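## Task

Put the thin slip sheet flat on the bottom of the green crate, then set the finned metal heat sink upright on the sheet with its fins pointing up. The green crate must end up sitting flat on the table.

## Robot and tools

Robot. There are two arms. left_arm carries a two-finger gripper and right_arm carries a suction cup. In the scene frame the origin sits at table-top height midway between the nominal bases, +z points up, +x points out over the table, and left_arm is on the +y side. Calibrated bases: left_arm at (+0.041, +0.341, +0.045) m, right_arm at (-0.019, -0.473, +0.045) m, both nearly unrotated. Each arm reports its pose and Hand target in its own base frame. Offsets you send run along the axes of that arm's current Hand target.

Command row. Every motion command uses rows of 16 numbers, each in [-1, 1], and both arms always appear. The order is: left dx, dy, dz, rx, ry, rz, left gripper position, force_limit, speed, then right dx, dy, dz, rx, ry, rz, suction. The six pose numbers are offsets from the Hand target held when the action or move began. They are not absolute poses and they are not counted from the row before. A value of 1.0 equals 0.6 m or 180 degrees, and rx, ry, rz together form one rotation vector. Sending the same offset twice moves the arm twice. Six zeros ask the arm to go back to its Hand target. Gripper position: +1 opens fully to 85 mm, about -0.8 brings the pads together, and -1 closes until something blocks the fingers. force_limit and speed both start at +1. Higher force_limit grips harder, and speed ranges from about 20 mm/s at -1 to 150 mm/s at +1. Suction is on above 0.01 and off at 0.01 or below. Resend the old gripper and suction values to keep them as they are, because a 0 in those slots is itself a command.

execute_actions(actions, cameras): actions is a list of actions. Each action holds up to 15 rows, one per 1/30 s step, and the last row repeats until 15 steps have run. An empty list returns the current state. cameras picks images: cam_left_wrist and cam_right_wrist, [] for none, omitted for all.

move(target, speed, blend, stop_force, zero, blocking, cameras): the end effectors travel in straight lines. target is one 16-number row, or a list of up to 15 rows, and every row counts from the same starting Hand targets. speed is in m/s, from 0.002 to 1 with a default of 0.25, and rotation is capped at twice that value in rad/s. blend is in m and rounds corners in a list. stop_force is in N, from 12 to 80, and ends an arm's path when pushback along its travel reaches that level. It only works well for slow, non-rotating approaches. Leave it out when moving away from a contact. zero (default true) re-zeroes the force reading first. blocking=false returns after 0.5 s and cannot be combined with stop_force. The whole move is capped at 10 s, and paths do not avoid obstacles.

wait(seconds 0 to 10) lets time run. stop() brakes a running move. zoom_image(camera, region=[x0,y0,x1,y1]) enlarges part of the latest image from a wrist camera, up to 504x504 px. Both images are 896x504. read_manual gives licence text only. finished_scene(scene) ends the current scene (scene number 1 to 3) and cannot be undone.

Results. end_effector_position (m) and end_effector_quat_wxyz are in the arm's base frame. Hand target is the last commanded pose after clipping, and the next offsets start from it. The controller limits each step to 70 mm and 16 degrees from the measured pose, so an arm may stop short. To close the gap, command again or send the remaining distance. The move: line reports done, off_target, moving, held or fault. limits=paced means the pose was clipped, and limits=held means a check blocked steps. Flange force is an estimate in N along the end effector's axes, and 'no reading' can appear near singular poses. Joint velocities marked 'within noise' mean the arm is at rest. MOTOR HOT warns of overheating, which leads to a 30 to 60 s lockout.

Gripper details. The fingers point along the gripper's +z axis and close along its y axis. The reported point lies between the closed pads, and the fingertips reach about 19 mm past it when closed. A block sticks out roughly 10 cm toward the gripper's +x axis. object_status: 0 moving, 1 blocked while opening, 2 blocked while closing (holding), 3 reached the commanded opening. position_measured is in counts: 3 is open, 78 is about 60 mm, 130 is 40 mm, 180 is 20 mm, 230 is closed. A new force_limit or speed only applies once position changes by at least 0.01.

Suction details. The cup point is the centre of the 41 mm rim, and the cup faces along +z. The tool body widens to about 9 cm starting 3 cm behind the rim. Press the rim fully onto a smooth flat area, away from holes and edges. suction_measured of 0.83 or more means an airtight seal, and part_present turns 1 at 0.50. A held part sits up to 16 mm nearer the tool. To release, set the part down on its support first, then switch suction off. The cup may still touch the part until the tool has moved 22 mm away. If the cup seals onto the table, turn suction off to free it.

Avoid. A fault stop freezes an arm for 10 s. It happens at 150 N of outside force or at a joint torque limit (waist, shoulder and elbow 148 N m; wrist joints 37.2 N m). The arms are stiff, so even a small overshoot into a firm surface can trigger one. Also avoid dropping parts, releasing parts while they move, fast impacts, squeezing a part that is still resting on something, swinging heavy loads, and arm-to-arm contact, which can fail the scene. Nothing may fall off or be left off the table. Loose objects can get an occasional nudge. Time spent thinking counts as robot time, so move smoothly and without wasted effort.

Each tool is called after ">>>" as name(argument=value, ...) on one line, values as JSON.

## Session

>>> execute_actions(actions=[])

Scene clock: 0.00 s.
left_arm: end_effector_position=(+0.5181, +0.0676, +0.3029) position_measured=3 object_status=3 end_effector_quat_wxyz=(+0.072, +0.718, -0.690, +0.063) | right_arm: end_effector_position=(+0.2597, +0.1089, +0.0696) suction_measured=0.00 part_present=0 end_effector_quat_wxyz=(-0.156, -0.168, +0.962, +0.147)
Joint positions: left_arm=[0.481 0.223 0.23 0.166 -1.674 1.139] | right_arm=[0.449 -0.007 -0.532 -0.383 -1.299 0.049]
Joint velocities: within noise
Flange force (N): no reading
Hand target: left_arm +0.5181, +0.0676, +0.3029; +0.072, +0.718, -0.690, +0.063 | right_arm +0.2597, +0.1089, +0.0696; -0.156, -0.168, +0.962, +0.147

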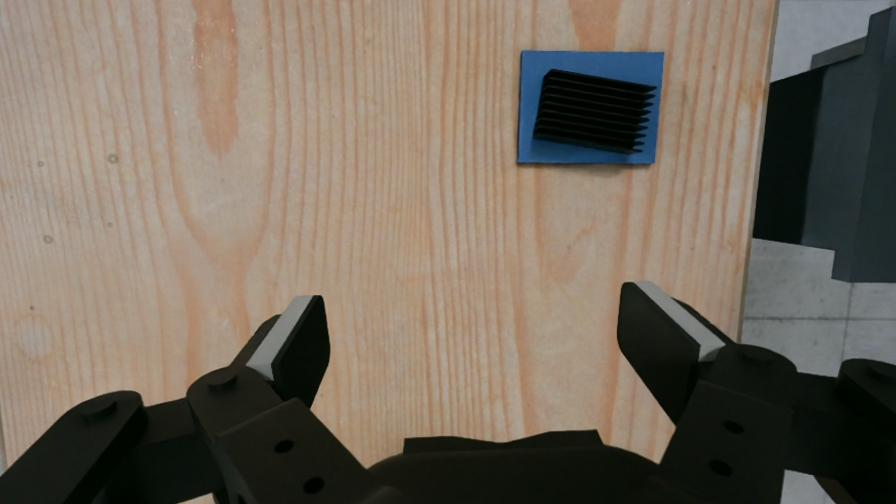

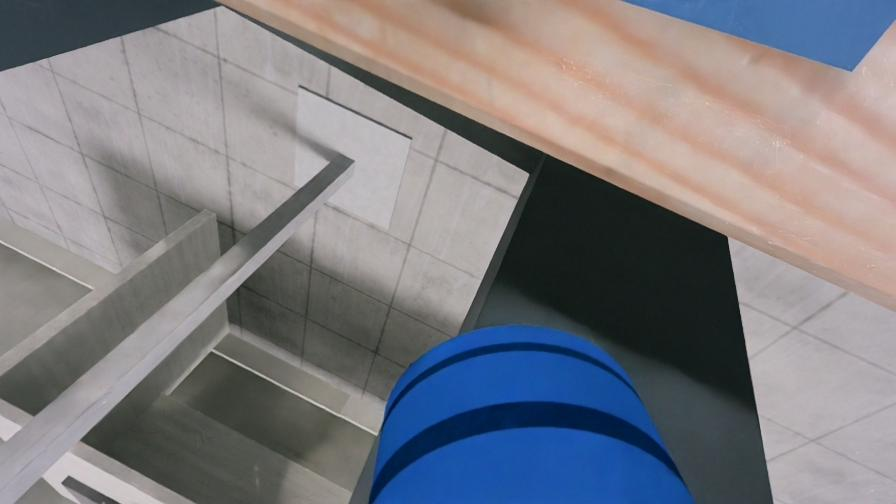

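>>> move(target=[[0.088,0.231,0.3658,-0.0502,-0.0486,0.5637,1,1,1,-0.378,0.22,-0.445,0.0948,-0.1006,0.1083,0]], speed=0.35)

>>> zoom_image(camera="cam_right_wrist", region=[100, 60, 500, 400])

Scene clock: 8.33 s.
left_arm: end_effector_position=(+0.3799, -0.0314, +0.0997) position_measured=3 object_status=3 end_effector_quat_wxyz=(+0.000, +0.083, +0.997, +0.000) | right_arm: end_effector_position=(+0.5195, +0.2501, +0.2993) suction_measured=0.00 part_present=0 end_effector_quat_wxyz=(+0.000, +0.000, +1.000, +0.000)
Joint positions: left_arm=[0.266 -0.077 -0.513 0 -1.134 -0.432] | right_arm=[0.676 0.329 0.378 -0.001 -1.621 -0.675]
Joint velocities: within noise
Flange force (N): left_arm=[-7.1 -6.4 0.9] | right_arm=[8.4 -6.9 2.9]
Hand target: left_arm +0.3799, -0.0313, +0.0997; +0.000, +0.083, +0.997, +0.000 | right_arm +0.5195, +0.2501, +0.2993; +0.000, +0.000, +1.000, +0.000
Off the commanded pose: left_arm 0.000 m, 0 deg | right_arm 0.000 m, 0 deg.
move: done

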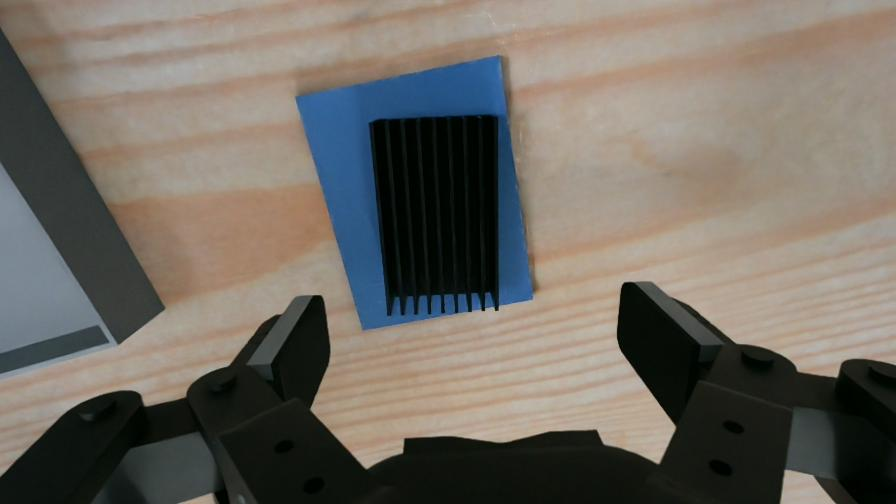

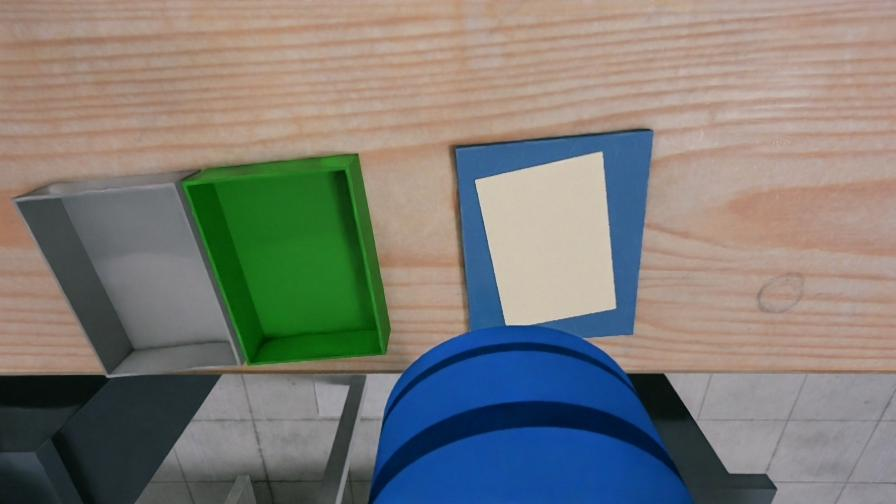

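Scaled by 1.260 from the camera's 896x504 image, which has a finer 1280x720 frame.

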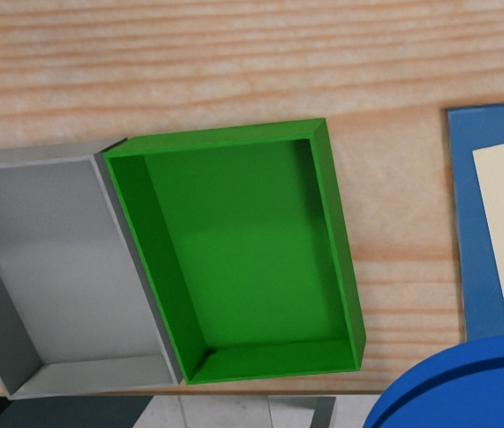

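>>> move(target=[[-0.0018,-0.0193,0.2012,0,0,0,1,1,1,0.2297,-0.1512,0.4655,0,0,-0.0778,0],[-0.0018,-0.0193,0.2012,0,0,0,-1,-0.8,-1,0.2297,-0.1512,0.4655,0,0,-0.0778,0]], speed=0.3)

Scene clock: 20.40 s.
left_arm: end_effector_position=(+0.3791, -0.0429, -0.0211) position_measured=78 object_status=0 end_effector_quat_wxyz=(+0.000, +0.083, +0.997, +0.000) | right_arm: end_effector_position=(+0.3816, +0.1593, +0.0201) suction_measured=0.00 part_present=0 end_effector_quat_wxyz=(+0.000, -0.122, +0.992, +0.000)
Joint positions: left_arm=[0.235 0.125 -0.649 0 -0.797 -0.401] | right_arm=[0.715 0.152 -0.542 -0.001 -0.877 -0.469]
Joint velocities: within noise
Flange force (N): left_arm=[-3.5 -1.7 -10.7] | right_arm=[5.9 -4.2 -3.8]
Hand target: left_arm +0.3791, -0.0429, -0.0211; +0.000, +0.083, +0.997, +0.000 | right_arm +0.3816, +0.1593, +0.0201; +0.000, -0.122, +0.992, +0.000
Off the commanded pose: left_arm 0.000 m, 0 deg | right_arm 0.000 m, 0 deg.
move: done

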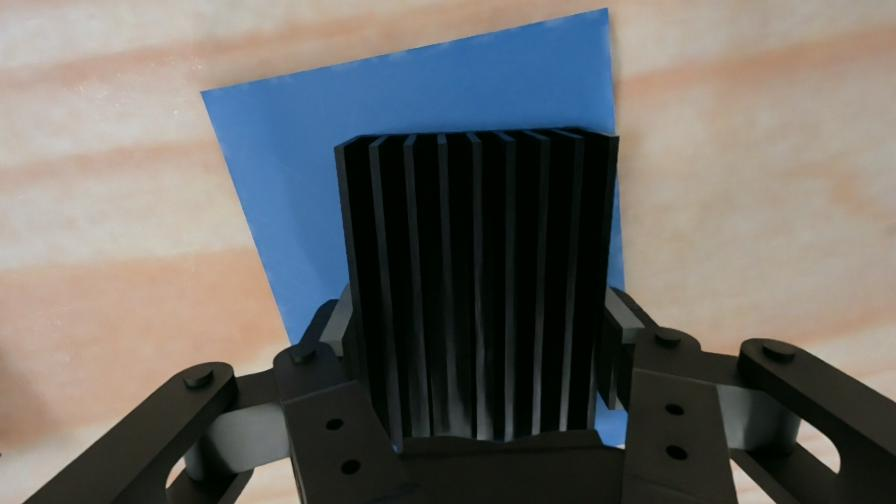

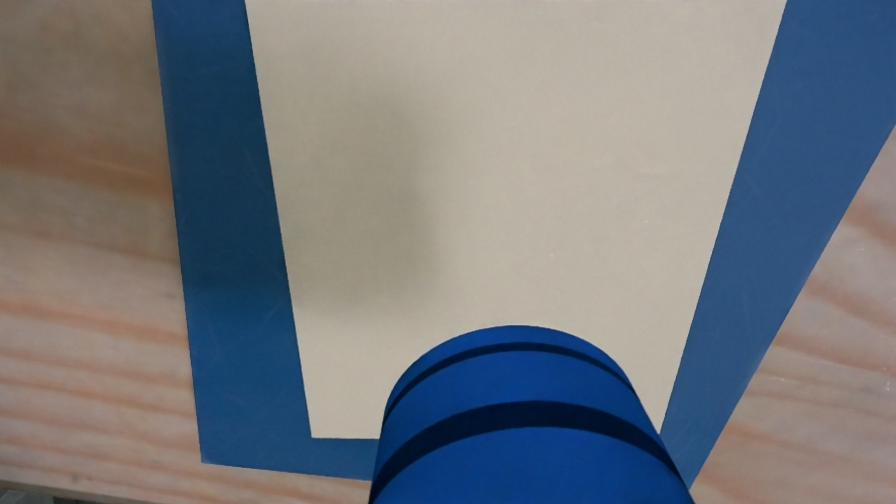

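>>> move(target=[[0,0,0,0,0,0,-1,-0.8,-1,0,0,0.08,0,0,0,1],[0,0,0,0,0,0,-1,-0.8,-1,0,0,0.1087,0,0,0,1]], speed=[0.15, 0.03], stop_force=12, cameras=[])

Scene clock: 25.57 s.
left_arm: end_effector_position=(+0.3791, -0.0429, -0.0211) position_measured=78 object_status=2 end_effector_quat_wxyz=(+0.000, +0.083, +0.997, +0.000) | right_arm: end_effector_position=(+0.3815, +0.1593, -0.0452) suction_measured=1.00 part_present=1 end_effector_quat_wxyz=(+0.000, -0.122, +0.992, +0.000)
Joint positions: left_arm=[0.235 0.125 -0.649 0 -0.797 -0.401] | right_arm=[0.715 0.285 -0.584 -0.001 -0.702 -0.469]
Joint velocities: within noise
Flange force (N): left_arm=[-3.7 -1.7 -10.5] | right_arm=[5.4 -3.9 -5.3]
Hand target: left_arm +0.3791, -0.0429, -0.0211; +0.000, +0.083, +0.997, +0.000 | right_arm +0.3815, +0.1593, -0.0452; +0.000, -0.122, +0.992, +0.000
Off the commanded pose: left_arm 0.000 m, 0 deg | right_arm 0.000 m, 0 deg.
move: done
No camera images: "cameras" was empty.

>>> move(target=[[0,0,-0.1,0,0,0,-1,-0.8,-1,0,0,-0.22,0,0,0,1],[0.0771,-0.236,-0.4518,0,0,-0.0792,-1,-0.8,-1,-0.0593,0.3908,-0.242,0,0,0.0411,1],[0.0771,-0.236,-0.4518,0,0,-0.0792,-1,-0.8,-1,-0.0593,0.3908,-0.0753,0,0,0.0411,1]], speed=[0.15,0.25,0.15], blend=[0.03,0.02,0], cameras=["cam_left_wrist"])

>>> zoom_image(camera="cam_left_wrist", region=[0, 60, 300, 360])

Scene clock: 31.47 s.
left_arm: end_effector_position=(+0.3100, -0.1749, +0.2500) position_measured=78 object_status=2 end_effector_quat_wxyz=(+0.000, -0.041, +0.999, +0.000) | right_arm: end_effector_position=(+0.3591, +0.3955, +0.0001) suction_measured=1.00 part_present=1 end_effector_quat_wxyz=(+0.000, -0.058, +0.998, +0.000)
Joint positions: left_arm=[-0.14 -0.242 -0.29 0 -1.522 0.223] | right_arm=[1.079 0.443 -0.206 -0.001 -0.921 -0.962]
Joint velocities: within noise
Flange force (N): left_arm=[-2.0 -6.7 1.5] | right_arm=[3.8 -6.1 -3.6]
Hand target: left_arm +0.3100, -0.1749, +0.2500; +0.000, -0.041, +0.999, +0.000 | right_arm +0.3591, +0.3954, +0.0001; +0.000, -0.058, +0.998, +0.000
Off the commanded pose: left_arm 0.000 m, 0 deg | right_arm 0.000 m, 0 deg.
move: done
Images, in order (width x height): cam_left_wrist 896x504.

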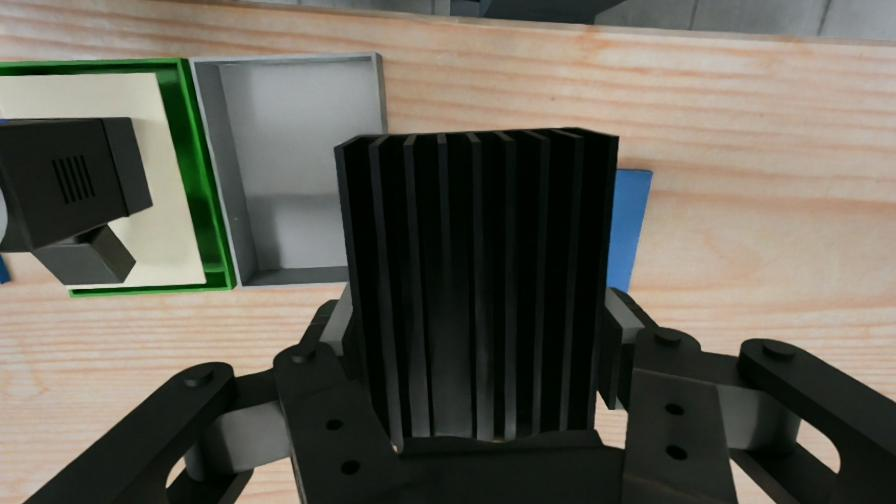

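Scaled by 1.680 from the camera's 896x504 image, which has a finer 1280x720 frame.

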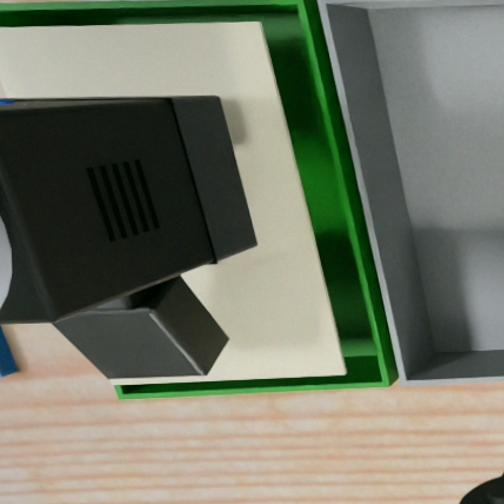

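>>> move(target=[[0,0,0,0,0,0,-1,-0.8,-1,-0.0012,0.0033,0,0,0,-0.005,1],[0,0,0,0,0,0,-1,-0.8,-1,-0.0012,0.0033,0.08,0,0,-0.005,1],[0,0,0,0,0,0,-1,-0.8,-1,-0.0012,0.0033,0.0955,0,0,-0.005,1]], speed=[0.05,0.1,0.015], stop_force=12, cameras=["cam_left_wrist"])

>>> zoom_image(camera="cam_left_wrist", region=[0, 60, 300, 360])

Scene clock: 36.47 s.
left_arm: end_effector_position=(+0.3100, -0.1749, +0.2500) position_measured=78 object_status=2 end_effector_quat_wxyz=(+0.000, -0.041, +0.999, +0.000) | right_arm: end_effector_position=(+0.3596, +0.3976, -0.0558) suction_measured=1.00 part_present=1 end_effector_quat_wxyz=(+0.000, -0.066, +0.998, +0.000)
Joint positions: left_arm=[-0.14 -0.242 -0.29 0 -1.522 0.223] | right_arm=[1.08 0.538 -0.227 -0.001 -0.805 -0.947]
Joint velocities: within noise
Flange force (N): left_arm=[-2.6 -6.7 1.3] | right_arm=[5.4 -6.8 -30.1]
Hand target: left_arm +0.3100, -0.1749, +0.2500; +0.000, -0.041, +0.999, +0.000 | right_arm +0.3596, +0.3976, -0.0558; +0.000, -0.066, +0.998, +0.000 (not the last commanded pose)
Off the commanded pose: left_arm 0.000 m, 0 deg | right_arm 0.001 m, 0 deg.
move: contact (right_arm); path passed 2 of 3 targets
Images, in order (width x height): cam_left_wrist 896x504.

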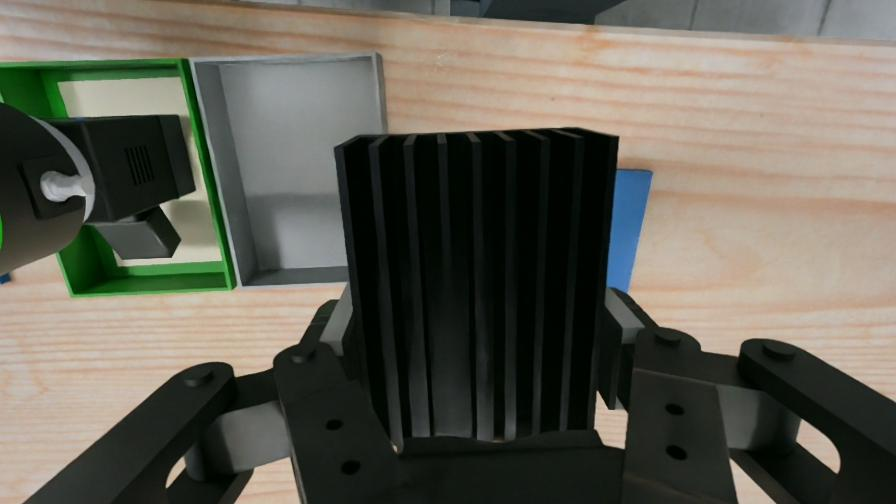

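Scaled by 1.680 from the camera's 896x504 image, which has a finer 1280x720 frame.

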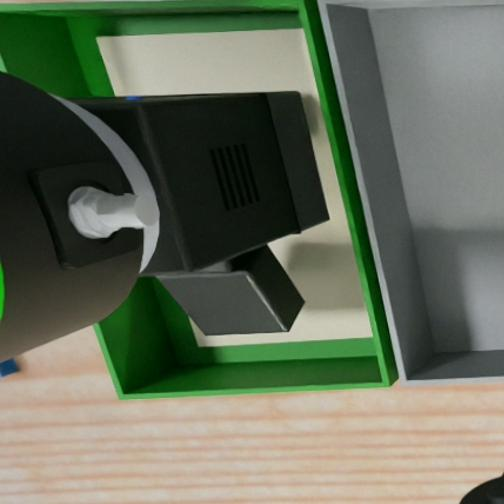

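>>> move(target=[[0,0,0,0,0,0,-1,-0.8,-1,0,0,-0.002,0,0,0,1],[0,0,0,0,0,0,-1,-0.8,-1,0,0,-0.002,0,0,0,0],[0,0,0,0,0,0,-1,-0.8,-1,0,0,-0.035,0,0,0,0],[0,0,0,0,0,0,-1,-0.8,-1,0,0,-0.2,0,0,0,0],[0,0,0,0,0,0,-1,-0.8,-1,0.0765,-0.574,-0.45,0,0,0,0],[-0.0027,-0.439,0.3167,0,0,0,-1,-0.8,-1,0.121,-0.908,-0.5,0,0,0,0]], speed=[0.05,0.05,0.025,0.2,0.3,0.25], blend=[0,0,0,0.04,0.02,0], cameras=["cam_left_wrist"])

Scene clock: 45.77 s.
left_arm: end_effector_position=(+0.3334, -0.4373, +0.0600) position_measured=78 object_status=2 end_effector_quat_wxyz=(+0.000, -0.041, +0.999, +0.000) | right_arm: end_effector_position=(+0.3595, -0.1522, +0.2440) suction_measured=0.00 part_present=0 end_effector_quat_wxyz=(+0.000, -0.066, +0.998, +0.000)
Joint positions: left_arm=[-0.681 0.376 -0.092 0 -1.102 0.764] | right_arm=[-0.061 -0.143 -0.264 0 -1.451 0.193]
Joint velocities: within noise
Flange force (N): left_arm=[-0.6 -5.8 3.3] | right_arm=[6.8 0.9 0.9]
Hand target: left_arm +0.3334, -0.4373, +0.0599; +0.000, -0.041, +0.999, +0.000 | right_arm +0.3595, -0.1522, +0.2440; +0.000, -0.066, +0.998, +0.000
Off the commanded pose: left_arm 0.000 m, 0 deg | right_arm 0.000 m, 0 deg.
move: done
Images, in order (width x height): cam_left_wrist 896x504.

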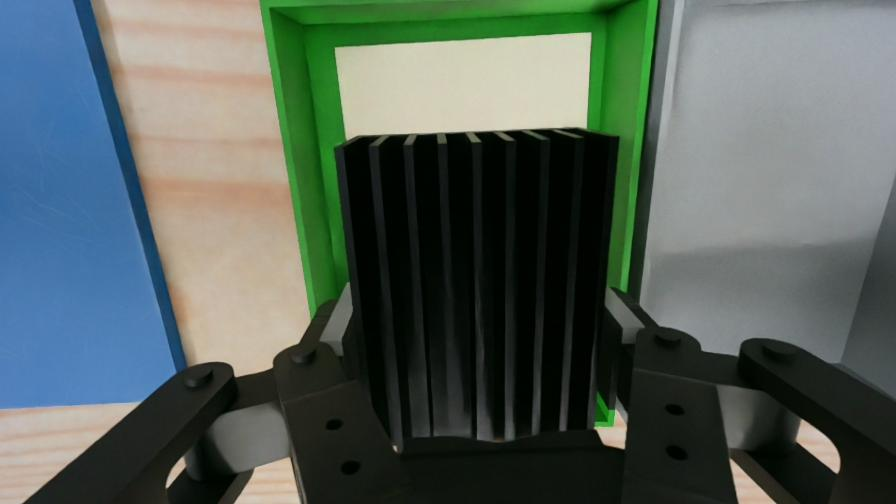

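>>> move(target=[[-0.0025,0.004,0.13,0,0,0,-1,-0.8,-1,0,0,0,0,0,0,0],[-0.0025,0.004,0.1533,0,0,0,-1,-0.8,-1,0,0,0,0,0,0,0]], speed=[0.12,0.012], stop_force=12, cameras=["cam_left_wrist"])

Scene clock: 49.30 s.
left_arm: end_effector_position=(+0.3348, -0.4348, -0.0263) position_measured=78 object_status=2 end_effector_quat_wxyz=(+0.000, -0.041, +0.999, +0.000) | right_arm: end_effector_position=(+0.3595, -0.1522, +0.2440) suction_measured=0.00 part_present=0 end_effector_quat_wxyz=(+0.000, -0.066, +0.998, +0.000)
Joint positions: left_arm=[-0.676 0.486 -0.167 0 -0.917 0.759] | right_arm=[-0.061 -0.143 -0.264 0 -1.451 0.193]
Joint velocities: within noise
Flange force (N): left_arm=[0.7 -1.8 -23.8] | right_arm=[7.4 0.2 1.2]
Hand target: left_arm +0.3348, -0.4348, -0.0263; +0.000, -0.041, +0.999, +0.000 (not the last commanded pose) | right_arm +0.3595, -0.1522, +0.2440; +0.000, -0.066, +0.998, +0.000
Off the commanded pose: left_arm 0.006 m, 0 deg | right_arm 0.000 m, 0 deg.
move: contact (left_arm); path passed 1 of 2 targets
Images, in order (width x height): cam_left_wrist 896x504.

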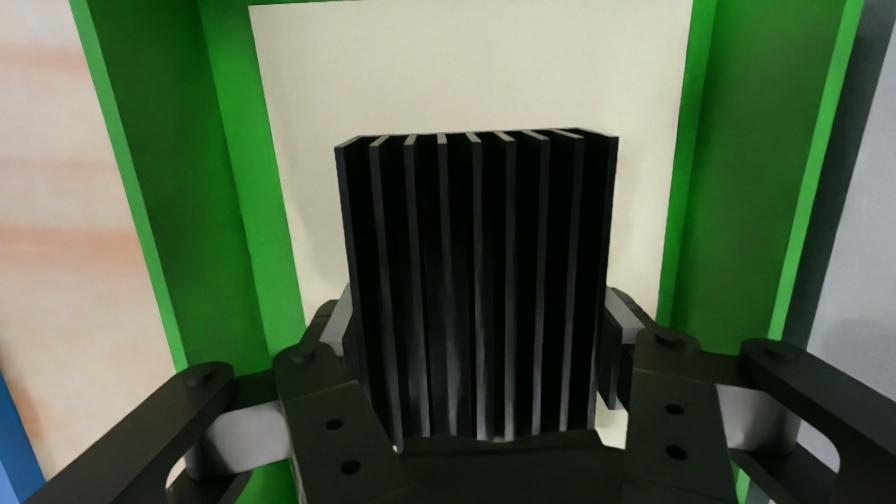

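>>> move(target=[[0,0,-0.0008,0,0,0,-1,-0.8,-1,0,0,0,0,0,0,0],[0,0,-0.0008,0,0,0,0.7,-0.8,-1,0,0,0,0,0,0,0],[0,0,-0.1,0,0,0,0.7,-0.8,-1,0,0,0,0,0,0,0],[0,0,-0.22,0,0,0,0.7,-0.8,-1,0,0,0,0,0,0,0]], speed=[0.05,0.05,0.08,0.25], blend=[0,0,0.02,0], cameras=["cam_left_wrist"])

Scene clock: 53.40 s.
left_arm: end_effector_position=(+0.3347, -0.4348, +0.1056) position_measured=41 object_status=3 end_effector_quat_wxyz=(+0.000, -0.041, +0.999, +0.000) | right_arm: end_effector_position=(+0.3595, -0.1522, +0.2440) suction_measured=0.00 part_present=0 end_effector_quat_wxyz=(+0.000, -0.066, +0.998, +0.000)
Joint positions: left_arm=[-0.676 0.328 -0.041 0 -1.201 0.758] | right_arm=[-0.061 -0.143 -0.264 0 -1.451 0.193]
Joint velocities: within noise
Flange force (N): left_arm=[-1.3 -7.0 0.5] | right_arm=[7.3 0.9 1.2]
Hand target: left_arm +0.3347, -0.4348, +0.1057; +0.000, -0.041, +0.999, +0.000 | right_arm +0.3595, -0.1522, +0.2440; +0.000, -0.066, +0.998, +0.000
Off the commanded pose: left_arm 0.000 m, 0 deg | right_arm 0.000 m, 0 deg.
move: done
Images, in order (width x height): cam_left_wrist 896x504.

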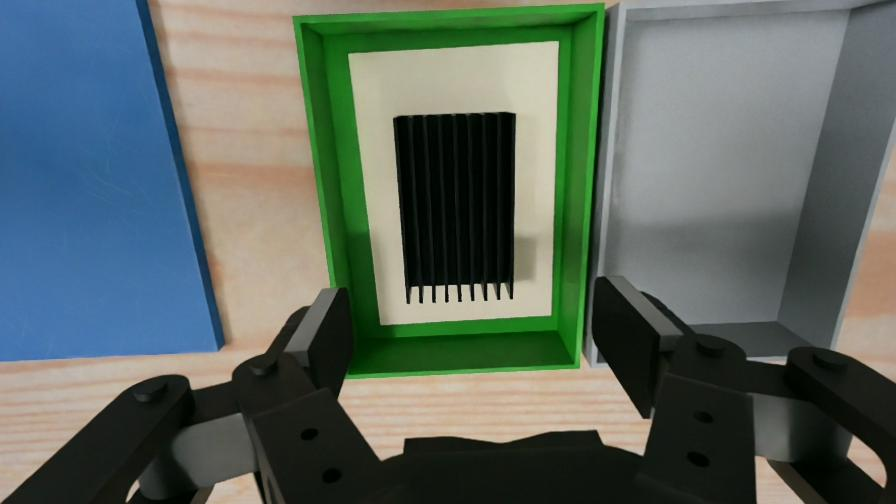

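>>> finished_scene(scene=3)

The scene is finished: the task was done.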